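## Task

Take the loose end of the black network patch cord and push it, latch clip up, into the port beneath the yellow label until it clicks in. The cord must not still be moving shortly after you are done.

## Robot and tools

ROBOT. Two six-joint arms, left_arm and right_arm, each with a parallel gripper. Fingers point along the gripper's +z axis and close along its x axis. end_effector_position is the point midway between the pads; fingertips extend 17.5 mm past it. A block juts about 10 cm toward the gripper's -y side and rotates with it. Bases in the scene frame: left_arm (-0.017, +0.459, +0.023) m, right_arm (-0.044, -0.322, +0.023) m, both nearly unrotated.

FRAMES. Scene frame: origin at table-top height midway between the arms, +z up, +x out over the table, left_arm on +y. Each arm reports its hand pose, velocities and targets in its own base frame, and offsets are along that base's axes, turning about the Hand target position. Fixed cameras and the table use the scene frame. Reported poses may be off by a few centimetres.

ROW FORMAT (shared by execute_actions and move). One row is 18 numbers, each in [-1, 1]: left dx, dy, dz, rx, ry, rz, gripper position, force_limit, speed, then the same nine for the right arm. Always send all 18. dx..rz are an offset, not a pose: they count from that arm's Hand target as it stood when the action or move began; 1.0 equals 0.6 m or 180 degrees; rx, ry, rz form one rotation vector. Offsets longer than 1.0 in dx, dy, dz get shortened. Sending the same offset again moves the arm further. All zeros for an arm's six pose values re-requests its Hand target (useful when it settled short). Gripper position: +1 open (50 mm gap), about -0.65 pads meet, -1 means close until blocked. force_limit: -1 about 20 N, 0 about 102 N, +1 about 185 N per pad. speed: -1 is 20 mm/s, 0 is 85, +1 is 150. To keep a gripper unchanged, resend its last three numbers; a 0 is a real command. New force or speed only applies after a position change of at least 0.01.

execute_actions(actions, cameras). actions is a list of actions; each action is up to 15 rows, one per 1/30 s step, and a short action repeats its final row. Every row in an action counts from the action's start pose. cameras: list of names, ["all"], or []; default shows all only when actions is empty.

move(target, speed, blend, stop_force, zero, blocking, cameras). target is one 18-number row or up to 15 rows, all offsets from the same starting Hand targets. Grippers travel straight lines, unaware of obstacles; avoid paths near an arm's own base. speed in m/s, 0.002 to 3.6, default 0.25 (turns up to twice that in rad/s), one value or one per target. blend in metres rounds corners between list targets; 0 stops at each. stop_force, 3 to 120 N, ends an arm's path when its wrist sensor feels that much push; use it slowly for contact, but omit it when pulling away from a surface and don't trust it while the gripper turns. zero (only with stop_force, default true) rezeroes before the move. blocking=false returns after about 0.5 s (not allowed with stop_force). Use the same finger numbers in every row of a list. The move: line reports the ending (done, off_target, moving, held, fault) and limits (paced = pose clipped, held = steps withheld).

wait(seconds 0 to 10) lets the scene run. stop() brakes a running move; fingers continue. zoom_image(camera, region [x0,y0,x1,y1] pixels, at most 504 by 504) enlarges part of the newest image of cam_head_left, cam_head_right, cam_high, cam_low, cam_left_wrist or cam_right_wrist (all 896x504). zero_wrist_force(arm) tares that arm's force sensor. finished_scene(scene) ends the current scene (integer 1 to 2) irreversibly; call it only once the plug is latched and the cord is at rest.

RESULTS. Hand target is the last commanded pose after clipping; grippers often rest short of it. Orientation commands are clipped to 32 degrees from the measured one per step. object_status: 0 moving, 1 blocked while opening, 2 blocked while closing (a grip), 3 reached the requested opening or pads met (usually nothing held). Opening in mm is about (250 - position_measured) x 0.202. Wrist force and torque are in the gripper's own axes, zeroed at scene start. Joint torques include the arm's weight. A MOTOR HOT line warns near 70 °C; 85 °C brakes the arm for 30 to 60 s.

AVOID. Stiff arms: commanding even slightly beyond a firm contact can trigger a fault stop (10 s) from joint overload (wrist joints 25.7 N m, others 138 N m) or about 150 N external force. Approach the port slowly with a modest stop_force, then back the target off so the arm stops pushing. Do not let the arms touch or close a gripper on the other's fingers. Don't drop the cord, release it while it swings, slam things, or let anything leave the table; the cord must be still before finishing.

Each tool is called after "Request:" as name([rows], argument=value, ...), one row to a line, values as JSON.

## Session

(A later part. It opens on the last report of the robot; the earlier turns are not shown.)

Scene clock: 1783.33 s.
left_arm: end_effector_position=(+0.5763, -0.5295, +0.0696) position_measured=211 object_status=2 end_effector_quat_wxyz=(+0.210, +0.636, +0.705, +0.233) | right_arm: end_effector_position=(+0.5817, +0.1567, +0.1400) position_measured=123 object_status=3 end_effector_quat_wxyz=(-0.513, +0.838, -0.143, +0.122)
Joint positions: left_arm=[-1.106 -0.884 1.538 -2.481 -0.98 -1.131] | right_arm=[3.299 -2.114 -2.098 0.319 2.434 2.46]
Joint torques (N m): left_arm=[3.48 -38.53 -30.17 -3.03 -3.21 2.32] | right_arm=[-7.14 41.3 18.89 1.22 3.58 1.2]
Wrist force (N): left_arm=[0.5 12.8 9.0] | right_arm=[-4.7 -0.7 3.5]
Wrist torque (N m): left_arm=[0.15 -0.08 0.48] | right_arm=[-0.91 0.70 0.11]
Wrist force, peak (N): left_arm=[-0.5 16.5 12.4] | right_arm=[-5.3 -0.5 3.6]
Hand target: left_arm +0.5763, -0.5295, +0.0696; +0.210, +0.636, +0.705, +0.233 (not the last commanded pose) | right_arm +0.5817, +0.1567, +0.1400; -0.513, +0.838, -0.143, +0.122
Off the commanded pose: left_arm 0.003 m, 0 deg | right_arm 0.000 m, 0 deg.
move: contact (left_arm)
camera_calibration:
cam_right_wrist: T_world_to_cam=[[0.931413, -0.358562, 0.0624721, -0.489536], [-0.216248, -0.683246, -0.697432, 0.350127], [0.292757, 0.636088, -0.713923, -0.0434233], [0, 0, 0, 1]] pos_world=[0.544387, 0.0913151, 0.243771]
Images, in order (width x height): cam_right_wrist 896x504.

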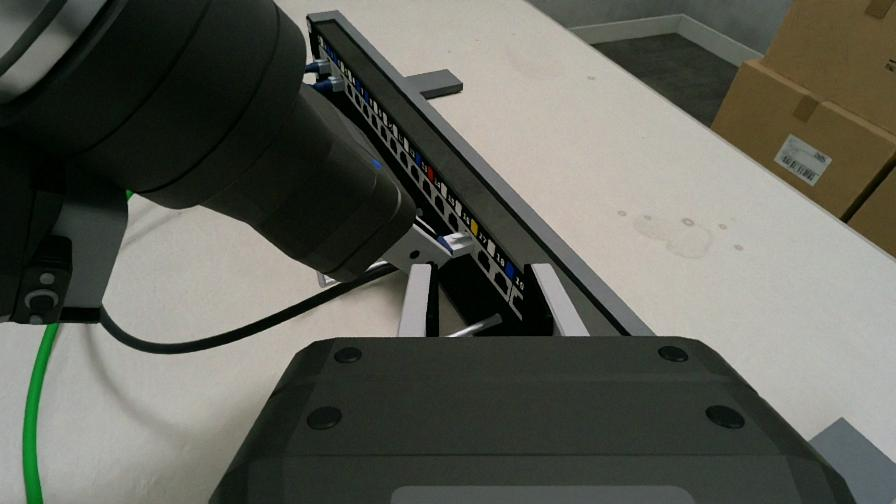

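Request:
move([
  [0.0116,0.0012,0,0,0,0,-1,-0.5,-1,0,0,0,0,0,0,0.2,-0.85,-0.9],
], speed=0.006, stop_force=32)

Request:
move([
  [-0.0008,0,0,0,0,0,-1,-0.5,-1,0,0,0,0,0,0,0.2,-0.85,-0.9],
], speed=0.006, cameras=["cam_right_wrist"])

Request:
zoom_image(camera="cam_right_wrist", region=[424, 206, 496, 276])

Scene clock: 1795.27 s.
left_arm: end_effector_position=(+0.5782, -0.5293, +0.0695) position_measured=211 object_status=2 end_effector_quat_wxyz=(+0.210, +0.636, +0.705, +0.233) | right_arm: end_effector_position=(+0.5817, +0.1567, +0.1400) position_measured=123 object_status=3 end_effector_quat_wxyz=(-0.513, +0.838, -0.143, +0.122)
Joint positions: left_arm=[-1.103 -0.881 1.534 -2.481 -0.981 -1.128] | right_arm=[3.299 -2.114 -2.098 0.319 2.434 2.46]
Joint torques (N m): left_arm=[-7.58 -62.95 -17.21 -1.46 4.76 -2.62] | right_arm=[-5.92 40.42 18.54 1.32 3.66 1.21]
Wrist force (N): left_arm=[2.0 -9.0 -5.4] | right_arm=[-4.8 -0.8 3.3]
Wrist torque (N m): left_arm=[0.01 -0.01 0.45] | right_arm=[-0.93 0.72 0.12]
Wrist force, peak (N): left_arm=[2.2 -14.8 -10.5] | right_arm=[-5.2 -0.7 3.8]
Hand target: left_arm +0.5782, -0.5293, +0.0695; +0.210, +0.636, +0.705, +0.233 (not the last commanded pose) | right_arm +0.5817, +0.1567, +0.1400; -0.513, +0.838, -0.143, +0.122
Off the commanded pose: left_arm 0.005 m, 0 deg | right_arm 0.000 m, 0 deg.
move: contact (left_arm)

Scene clock: 1795.97 s.
left_arm: end_effector_position=(+0.5778, -0.5293, +0.0695) position_measured=211 object_status=2 end_effector_quat_wxyz=(+0.210, +0.636, +0.705, +0.233) | right_arm: end_effector_position=(+0.5817, +0.1567, +0.1400) position_measured=123 object_status=3 end_effector_quat_wxyz=(-0.513, +0.838, -0.143, +0.122)
Joint positions: left_arm=[-1.104 -0.882 1.535 -2.481 -0.98 -1.129] | right_arm=[3.299 -2.114 -2.098 0.319 2.434 2.46]
Joint torques (N m): left_arm=[-13.64 -62.31 -15.58 -2.1 2.66 -2.54] | right_arm=[-6.02 40.81 18.97 1.32 3.7 1.35]
Wrist force (N): left_arm=[-0.7 1.5 4.4] | right_arm=[-4.8 -0.8 3.2]
Wrist torque (N m): left_arm=[0.17 -0.15 0.53] | right_arm=[-0.94 0.72 0.12]
Wrist force, peak (N): left_arm=[2.3 -9.5 -5.0] | right_arm=[-5.2 -0.7 3.3]
Hand target: left_arm +0.5777, -0.5293, +0.0695; +0.210, +0.636, +0.705, +0.233 | right_arm +0.5817, +0.1567, +0.1400; -0.513, +0.838, -0.143, +0.122
Off the commanded pose: left_arm 0.000 m, 0 deg | right_arm 0.000 m, 0 deg.
move: done
camera_calibration:
cam_right_wrist: T_world_to_cam=[[0.931413, -0.358562, 0.0624721, -0.489536], [-0.216248, -0.683246, -0.697432, 0.350127], [0.292757, 0.636088, -0.713923, -0.0434233], [0, 0, 0, 1]] pos_world=[0.544387, 0.0913151, 0.243771]
Images, in order (width x height): cam_right_wrist 896x504.

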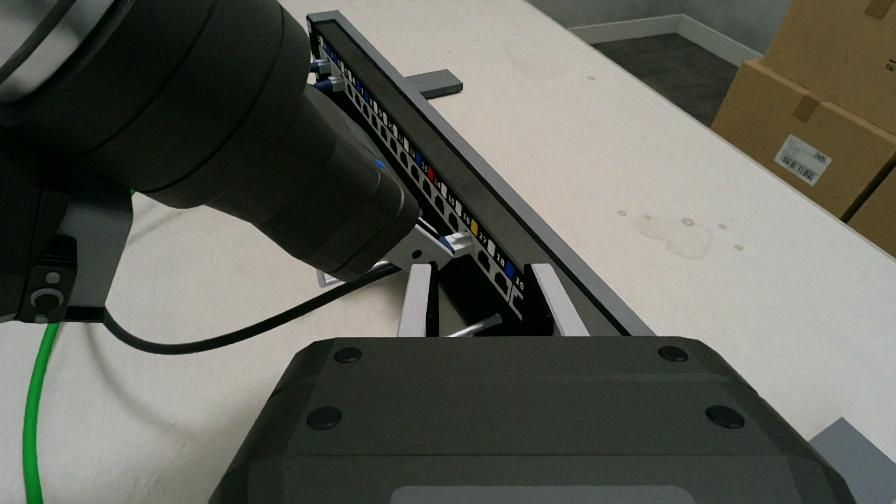

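Scaled by 7.000 from the camera's 896x504 image, which has a finer 1280x720 frame.

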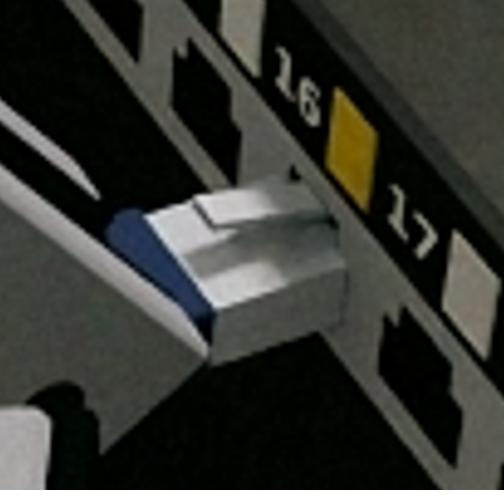

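Request:
move([
  [0,0,0,0,0,0,-0.1,-0.5,-1,0,0,0,0,0,0,0.2,-0.85,-0.9],
], cameras=["cam_left_wrist","cam_right_wrist"])

Request:
zoom_image(camera="cam_right_wrist", region=[424, 206, 496, 276])

Scene clock: 1814.03 s.
left_arm: end_effector_position=(+0.5777, -0.5293, +0.0695) position_measured=167 object_status=0 end_effector_quat_wxyz=(+0.210, +0.636, +0.705, +0.233) | right_arm: end_effector_position=(+0.5817, +0.1567, +0.1400) position_measured=123 object_status=3 end_effector_quat_wxyz=(-0.513, +0.838, -0.143, +0.122)
Joint positions: left_arm=[-1.104 -0.882 1.535 -2.481 -0.981 -1.129] | right_arm=[3.299 -2.114 -2.098 0.319 2.434 2.46]
Joint torques (N m): left_arm=[-10.99 -52.9 -27.01 -5.35 0.51 1.77] | right_arm=[-6.67 40.69 18.6 1.44 3.68 1.25]
Wrist force (N): left_arm=[2.3 0.0 -1.4] | right_arm=[-4.6 -0.7 3.4]
Wrist torque (N m): left_arm=[0.12 -0.13 0.46] | right_arm=[-0.92 0.69 0.12]
Wrist force, peak (N): left_arm=[-0.5 1.7 4.7] | right_arm=[-5.2 -0.7 3.6]
Hand target: left_arm +0.5777, -0.5293, +0.0695; +0.210, +0.636, +0.705, +0.233 | right_arm +0.5817, +0.1567, +0.1400; -0.513, +0.838, -0.143, +0.122
Off the commanded pose: left_arm 0.000 m, 0 deg | right_arm 0.000 m, 0 deg.
move: done
camera_calibration:
cam_left_wrist: T_world_to_cam=[[-0.11044, 0.993736, -0.0171071, 0.601005], [0.548073, 0.0752517, 0.833039, -0.315145], [0.829107, 0.0826252, -0.55295, -0.262635], [0, 0, 0, 1]] pos_world=[0.456851, -0.551824, 0.127585]
cam_right_wrist: T_world_to_cam=[[0.931413, -0.358562, 0.0624721, -0.489536], [-0.216248, -0.683246, -0.697432, 0.350127], [0.292757, 0.636088, -0.713923, -0.0434233], [0, 0, 0, 1]] pos_world=[0.544387, 0.0913151, 0.243771]
Images, in order (width x height): cam_left_wrist 896x504, cam_right_wrist 896x504.

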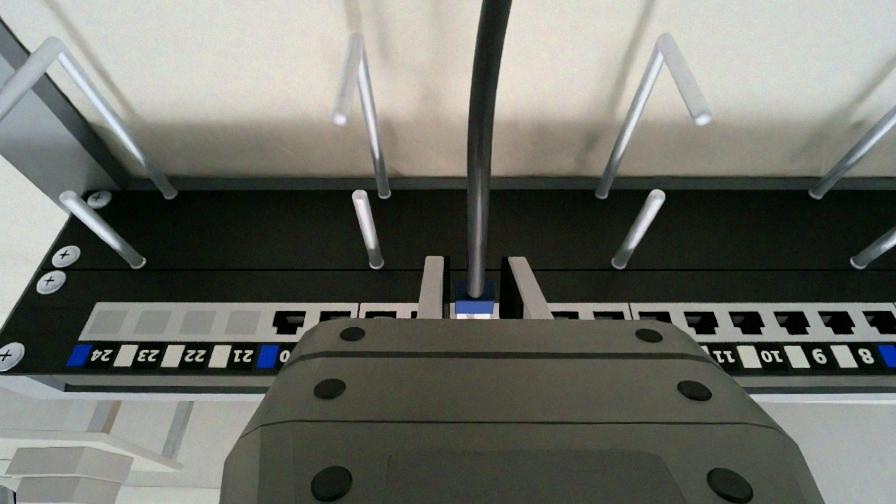

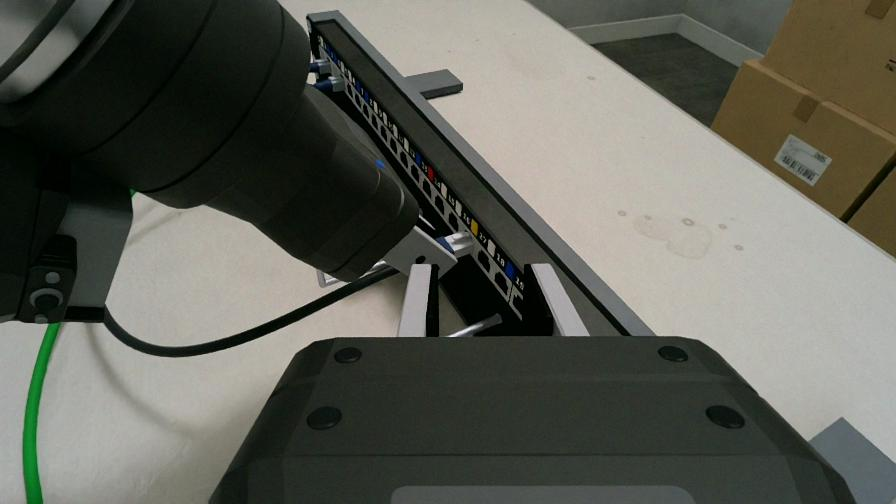

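Scaled by 7.000 from the camera's 896x504 image, which has a finer 1280x720 frame.

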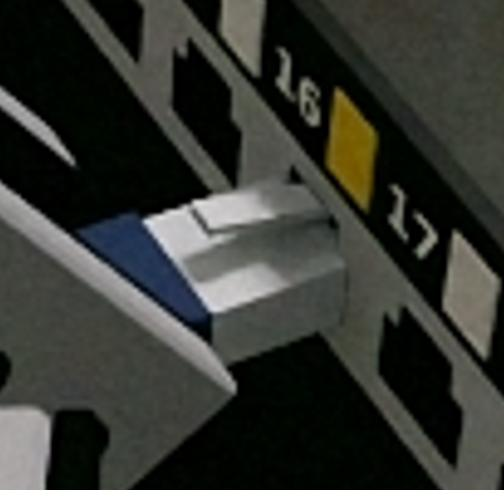

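Request:
move([
  [-0.1657,-0.0174,0,0,0,0,-0.1,-0.5,-1,-0.04,-0.12,0.1,0,0,0,0.2,-0.85,-0.9],
  [-0.3,0.02,0.15,0,0,0,-0.1,-0.5,-1,-0.06,-0.18,0.15,0,0,0,0.2,-0.85,-0.9],
], speed=[0.06,0.1], blend=0.02, cameras=["cam_left_wrist","cam_right_wrist"])

Request:
wait(seconds=1.5, cameras=["cam_right_wrist"])

Request:
zoom_image(camera="cam_right_wrist", region=[310, 230, 510, 350])

Scene clock: 1832.10 s.
left_arm: end_effector_position=(+0.3977, -0.5174, +0.1595) position_measured=167 object_status=3 end_effector_quat_wxyz=(+0.210, +0.636, +0.705, +0.233) | right_arm: end_effector_position=(+0.5457, +0.0487, +0.2301) position_measured=123 object_status=3 end_effector_quat_wxyz=(-0.513, +0.837, -0.143, +0.122)
Joint positions: left_arm=[-1.371 -1.242 1.79 -2.189 -0.936 -1.451] | right_arm=[3.072 -1.833 -2.113 -0.183 2.582 2.168]
Joint torques (N m): left_arm=[12.5 -32.01 -34.42 -4.24 1.46 2.3] | right_arm=[9.93 23.32 14.83 5.5 -1.37 1.79]
Wrist force (N): left_arm=[1.9 -0.3 -2.1] | right_arm=[-5.2 -0.6 3.4]
Wrist torque (N m): left_arm=[0.10 -0.07 0.35] | right_arm=[-0.93 0.76 0.06]
Wrist force, peak (N): left_arm=[2.5 -0.5 -3.7] | right_arm=[-5.2 -0.2 4.3]
Hand target: left_arm +0.3977, -0.5173, +0.1595; +0.210, +0.636, +0.705, +0.233 | right_arm +0.5457, +0.0487, +0.2300; -0.513, +0.838, -0.143, +0.122
Off the commanded pose: left_arm 0.000 m, 0 deg | right_arm 0.000 m, 0 deg.
move: done
camera_calibration:
cam_left_wrist: T_world_to_cam=[[-0.110301, 0.993751, -0.017081, 0.570692], [0.548021, 0.075147, 0.833082, -0.292282], [0.82916, 0.0825294, -0.552886, -0.0646747], [0, 0, 0, 1]] pos_world=[0.27675, -0.539824, 0.217485]
cam_right_wrist: T_world_to_cam=[[0.931413, -0.358531, 0.0626473, -0.500453], [-0.216067, -0.683194, -0.697539, 0.331268], [0.29289, 0.636162, -0.713803, 0.100095], [0, 0, 0, 1]] pos_world=[0.508387, -0.0167845, 0.333873]
Images, in order (width x height): cam_left_wrist 896x504, cam_right_wrist 896x504.

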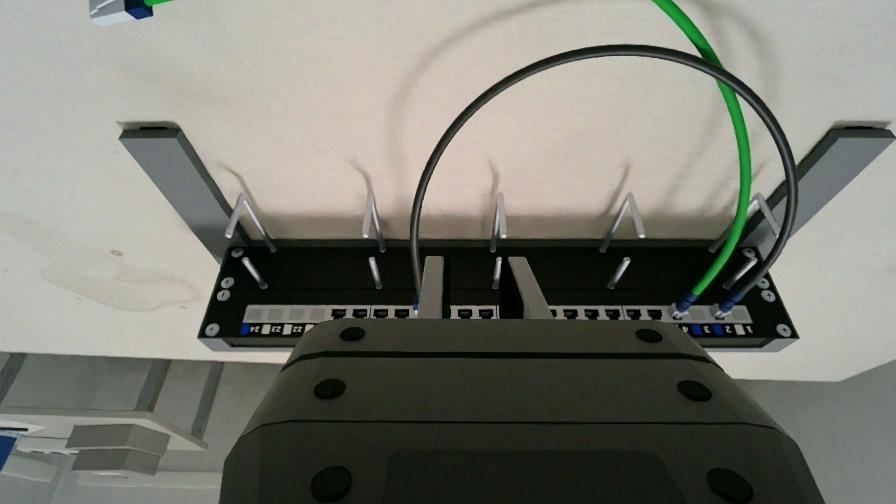

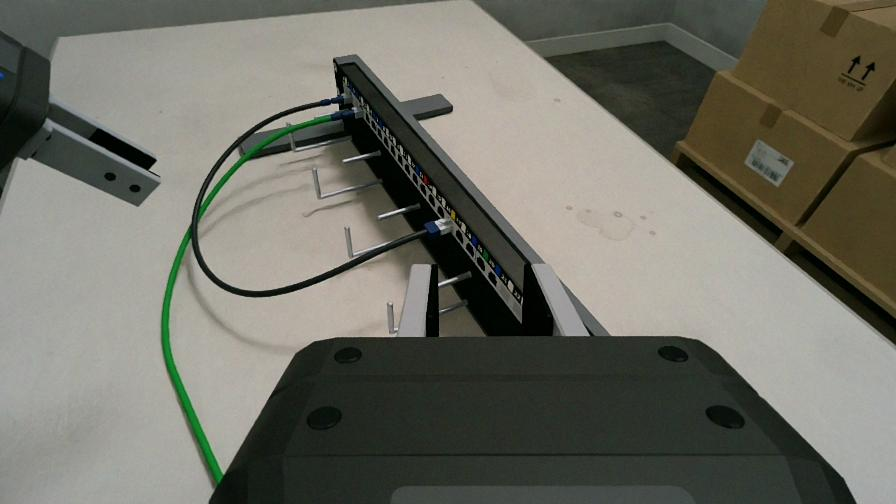

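Scene clock: 1833.60 s.
left_arm: end_effector_position=(+0.3977, -0.5173, +0.1595) position_measured=167 object_status=3 end_effector_quat_wxyz=(+0.210, +0.636, +0.705, +0.233) | right_arm: end_effector_position=(+0.5457, +0.0487, +0.2300) position_measured=123 object_status=3 end_effector_quat_wxyz=(-0.513, +0.838, -0.143, +0.122)
Joint positions: left_arm=[-1.37 -1.242 1.79 -2.189 -0.937 -1.451] | right_arm=[3.073 -1.833 -2.113 -0.183 2.582 2.168]
Joint torques (N m): left_arm=[12.47 -25.63 -33.62 -0.38 0.42 2.43] | right_arm=[10.06 22.09 10.76 4.25 -1.02 2.04]
Wrist force (N): left_arm=[1.8 -0.6 -1.7] | right_arm=[-5.3 -1.1 3.3]
Wrist torque (N m): left_arm=[0.05 -0.06 0.36] | right_arm=[-1.00 0.79 0.07]
Wrist force, peak (N): left_arm=[2.1 -0.2 -2.2] | right_arm=[-5.5 -1.0 3.5]
Hand target: left_arm +0.3977, -0.5173, +0.1595; +0.210, +0.636, +0.705, +0.233 | right_arm +0.5457, +0.0487, +0.2300; -0.513, +0.838, -0.143, +0.122
Tool commands: left_gripper/position=-0.1 left_gripper/force_limit=-0.5 left_gripper/speed=-1.0 right_gripper/position=+0.2 right_gripper/force_limit=-0.85 right_gripper/speed=-0.9
Off the commanded pose: left_arm 0.000 m, 0 deg | right_arm 0.000 m, 0 deg.
wait: 1.50 s; at rest by 0.17 s
camera_calibration:
cam_right_wrist: T_world_to_cam=[[0.931413, -0.358562, 0.0624721, -0.500352], [-0.216248, -0.683246, -0.697432, 0.33132], [0.292757, 0.636088, -0.713923, 0.100066], [0, 0, 0, 1]] pos_world=[0.508387, -0.0166849, 0.333771]
Images, in order (width x height): cam_right_wrist 896x504.

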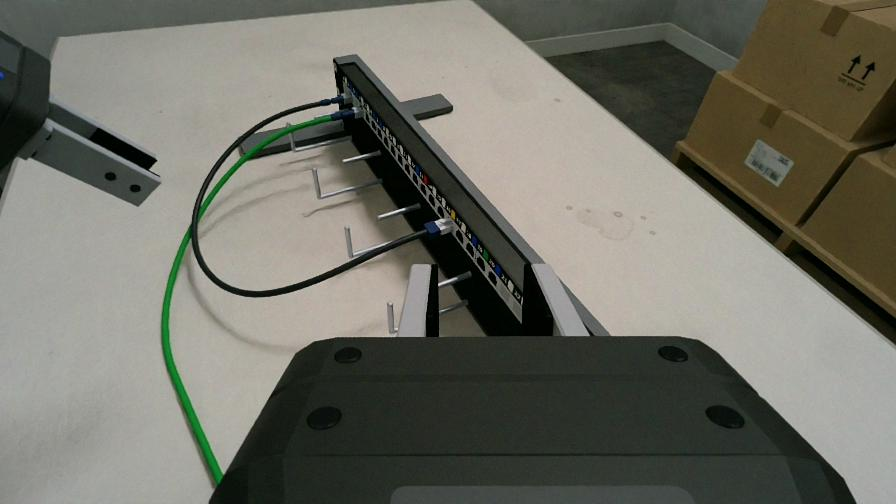

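Scaled by 2.520 from the camera's 896x504 image, which has a finer 1280x720 frame.

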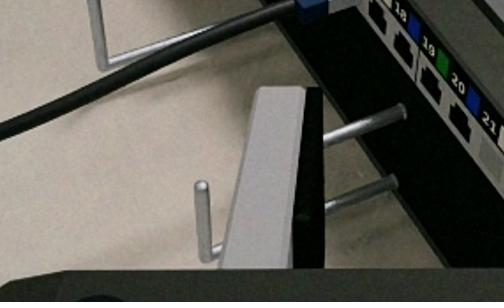

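Request:
zoom_image(camera="cam_right_wrist", region=[400, 180, 500, 260])

Scaled by 5.040 from the camera's 896x504 image, which has a finer 1280x720 frame.

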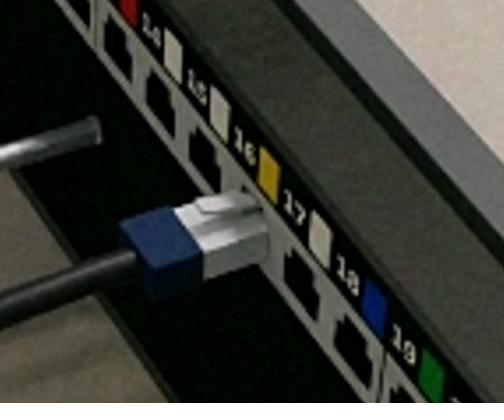

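Request:
finished_scene(scene=2)

The scene is finished: the task was done.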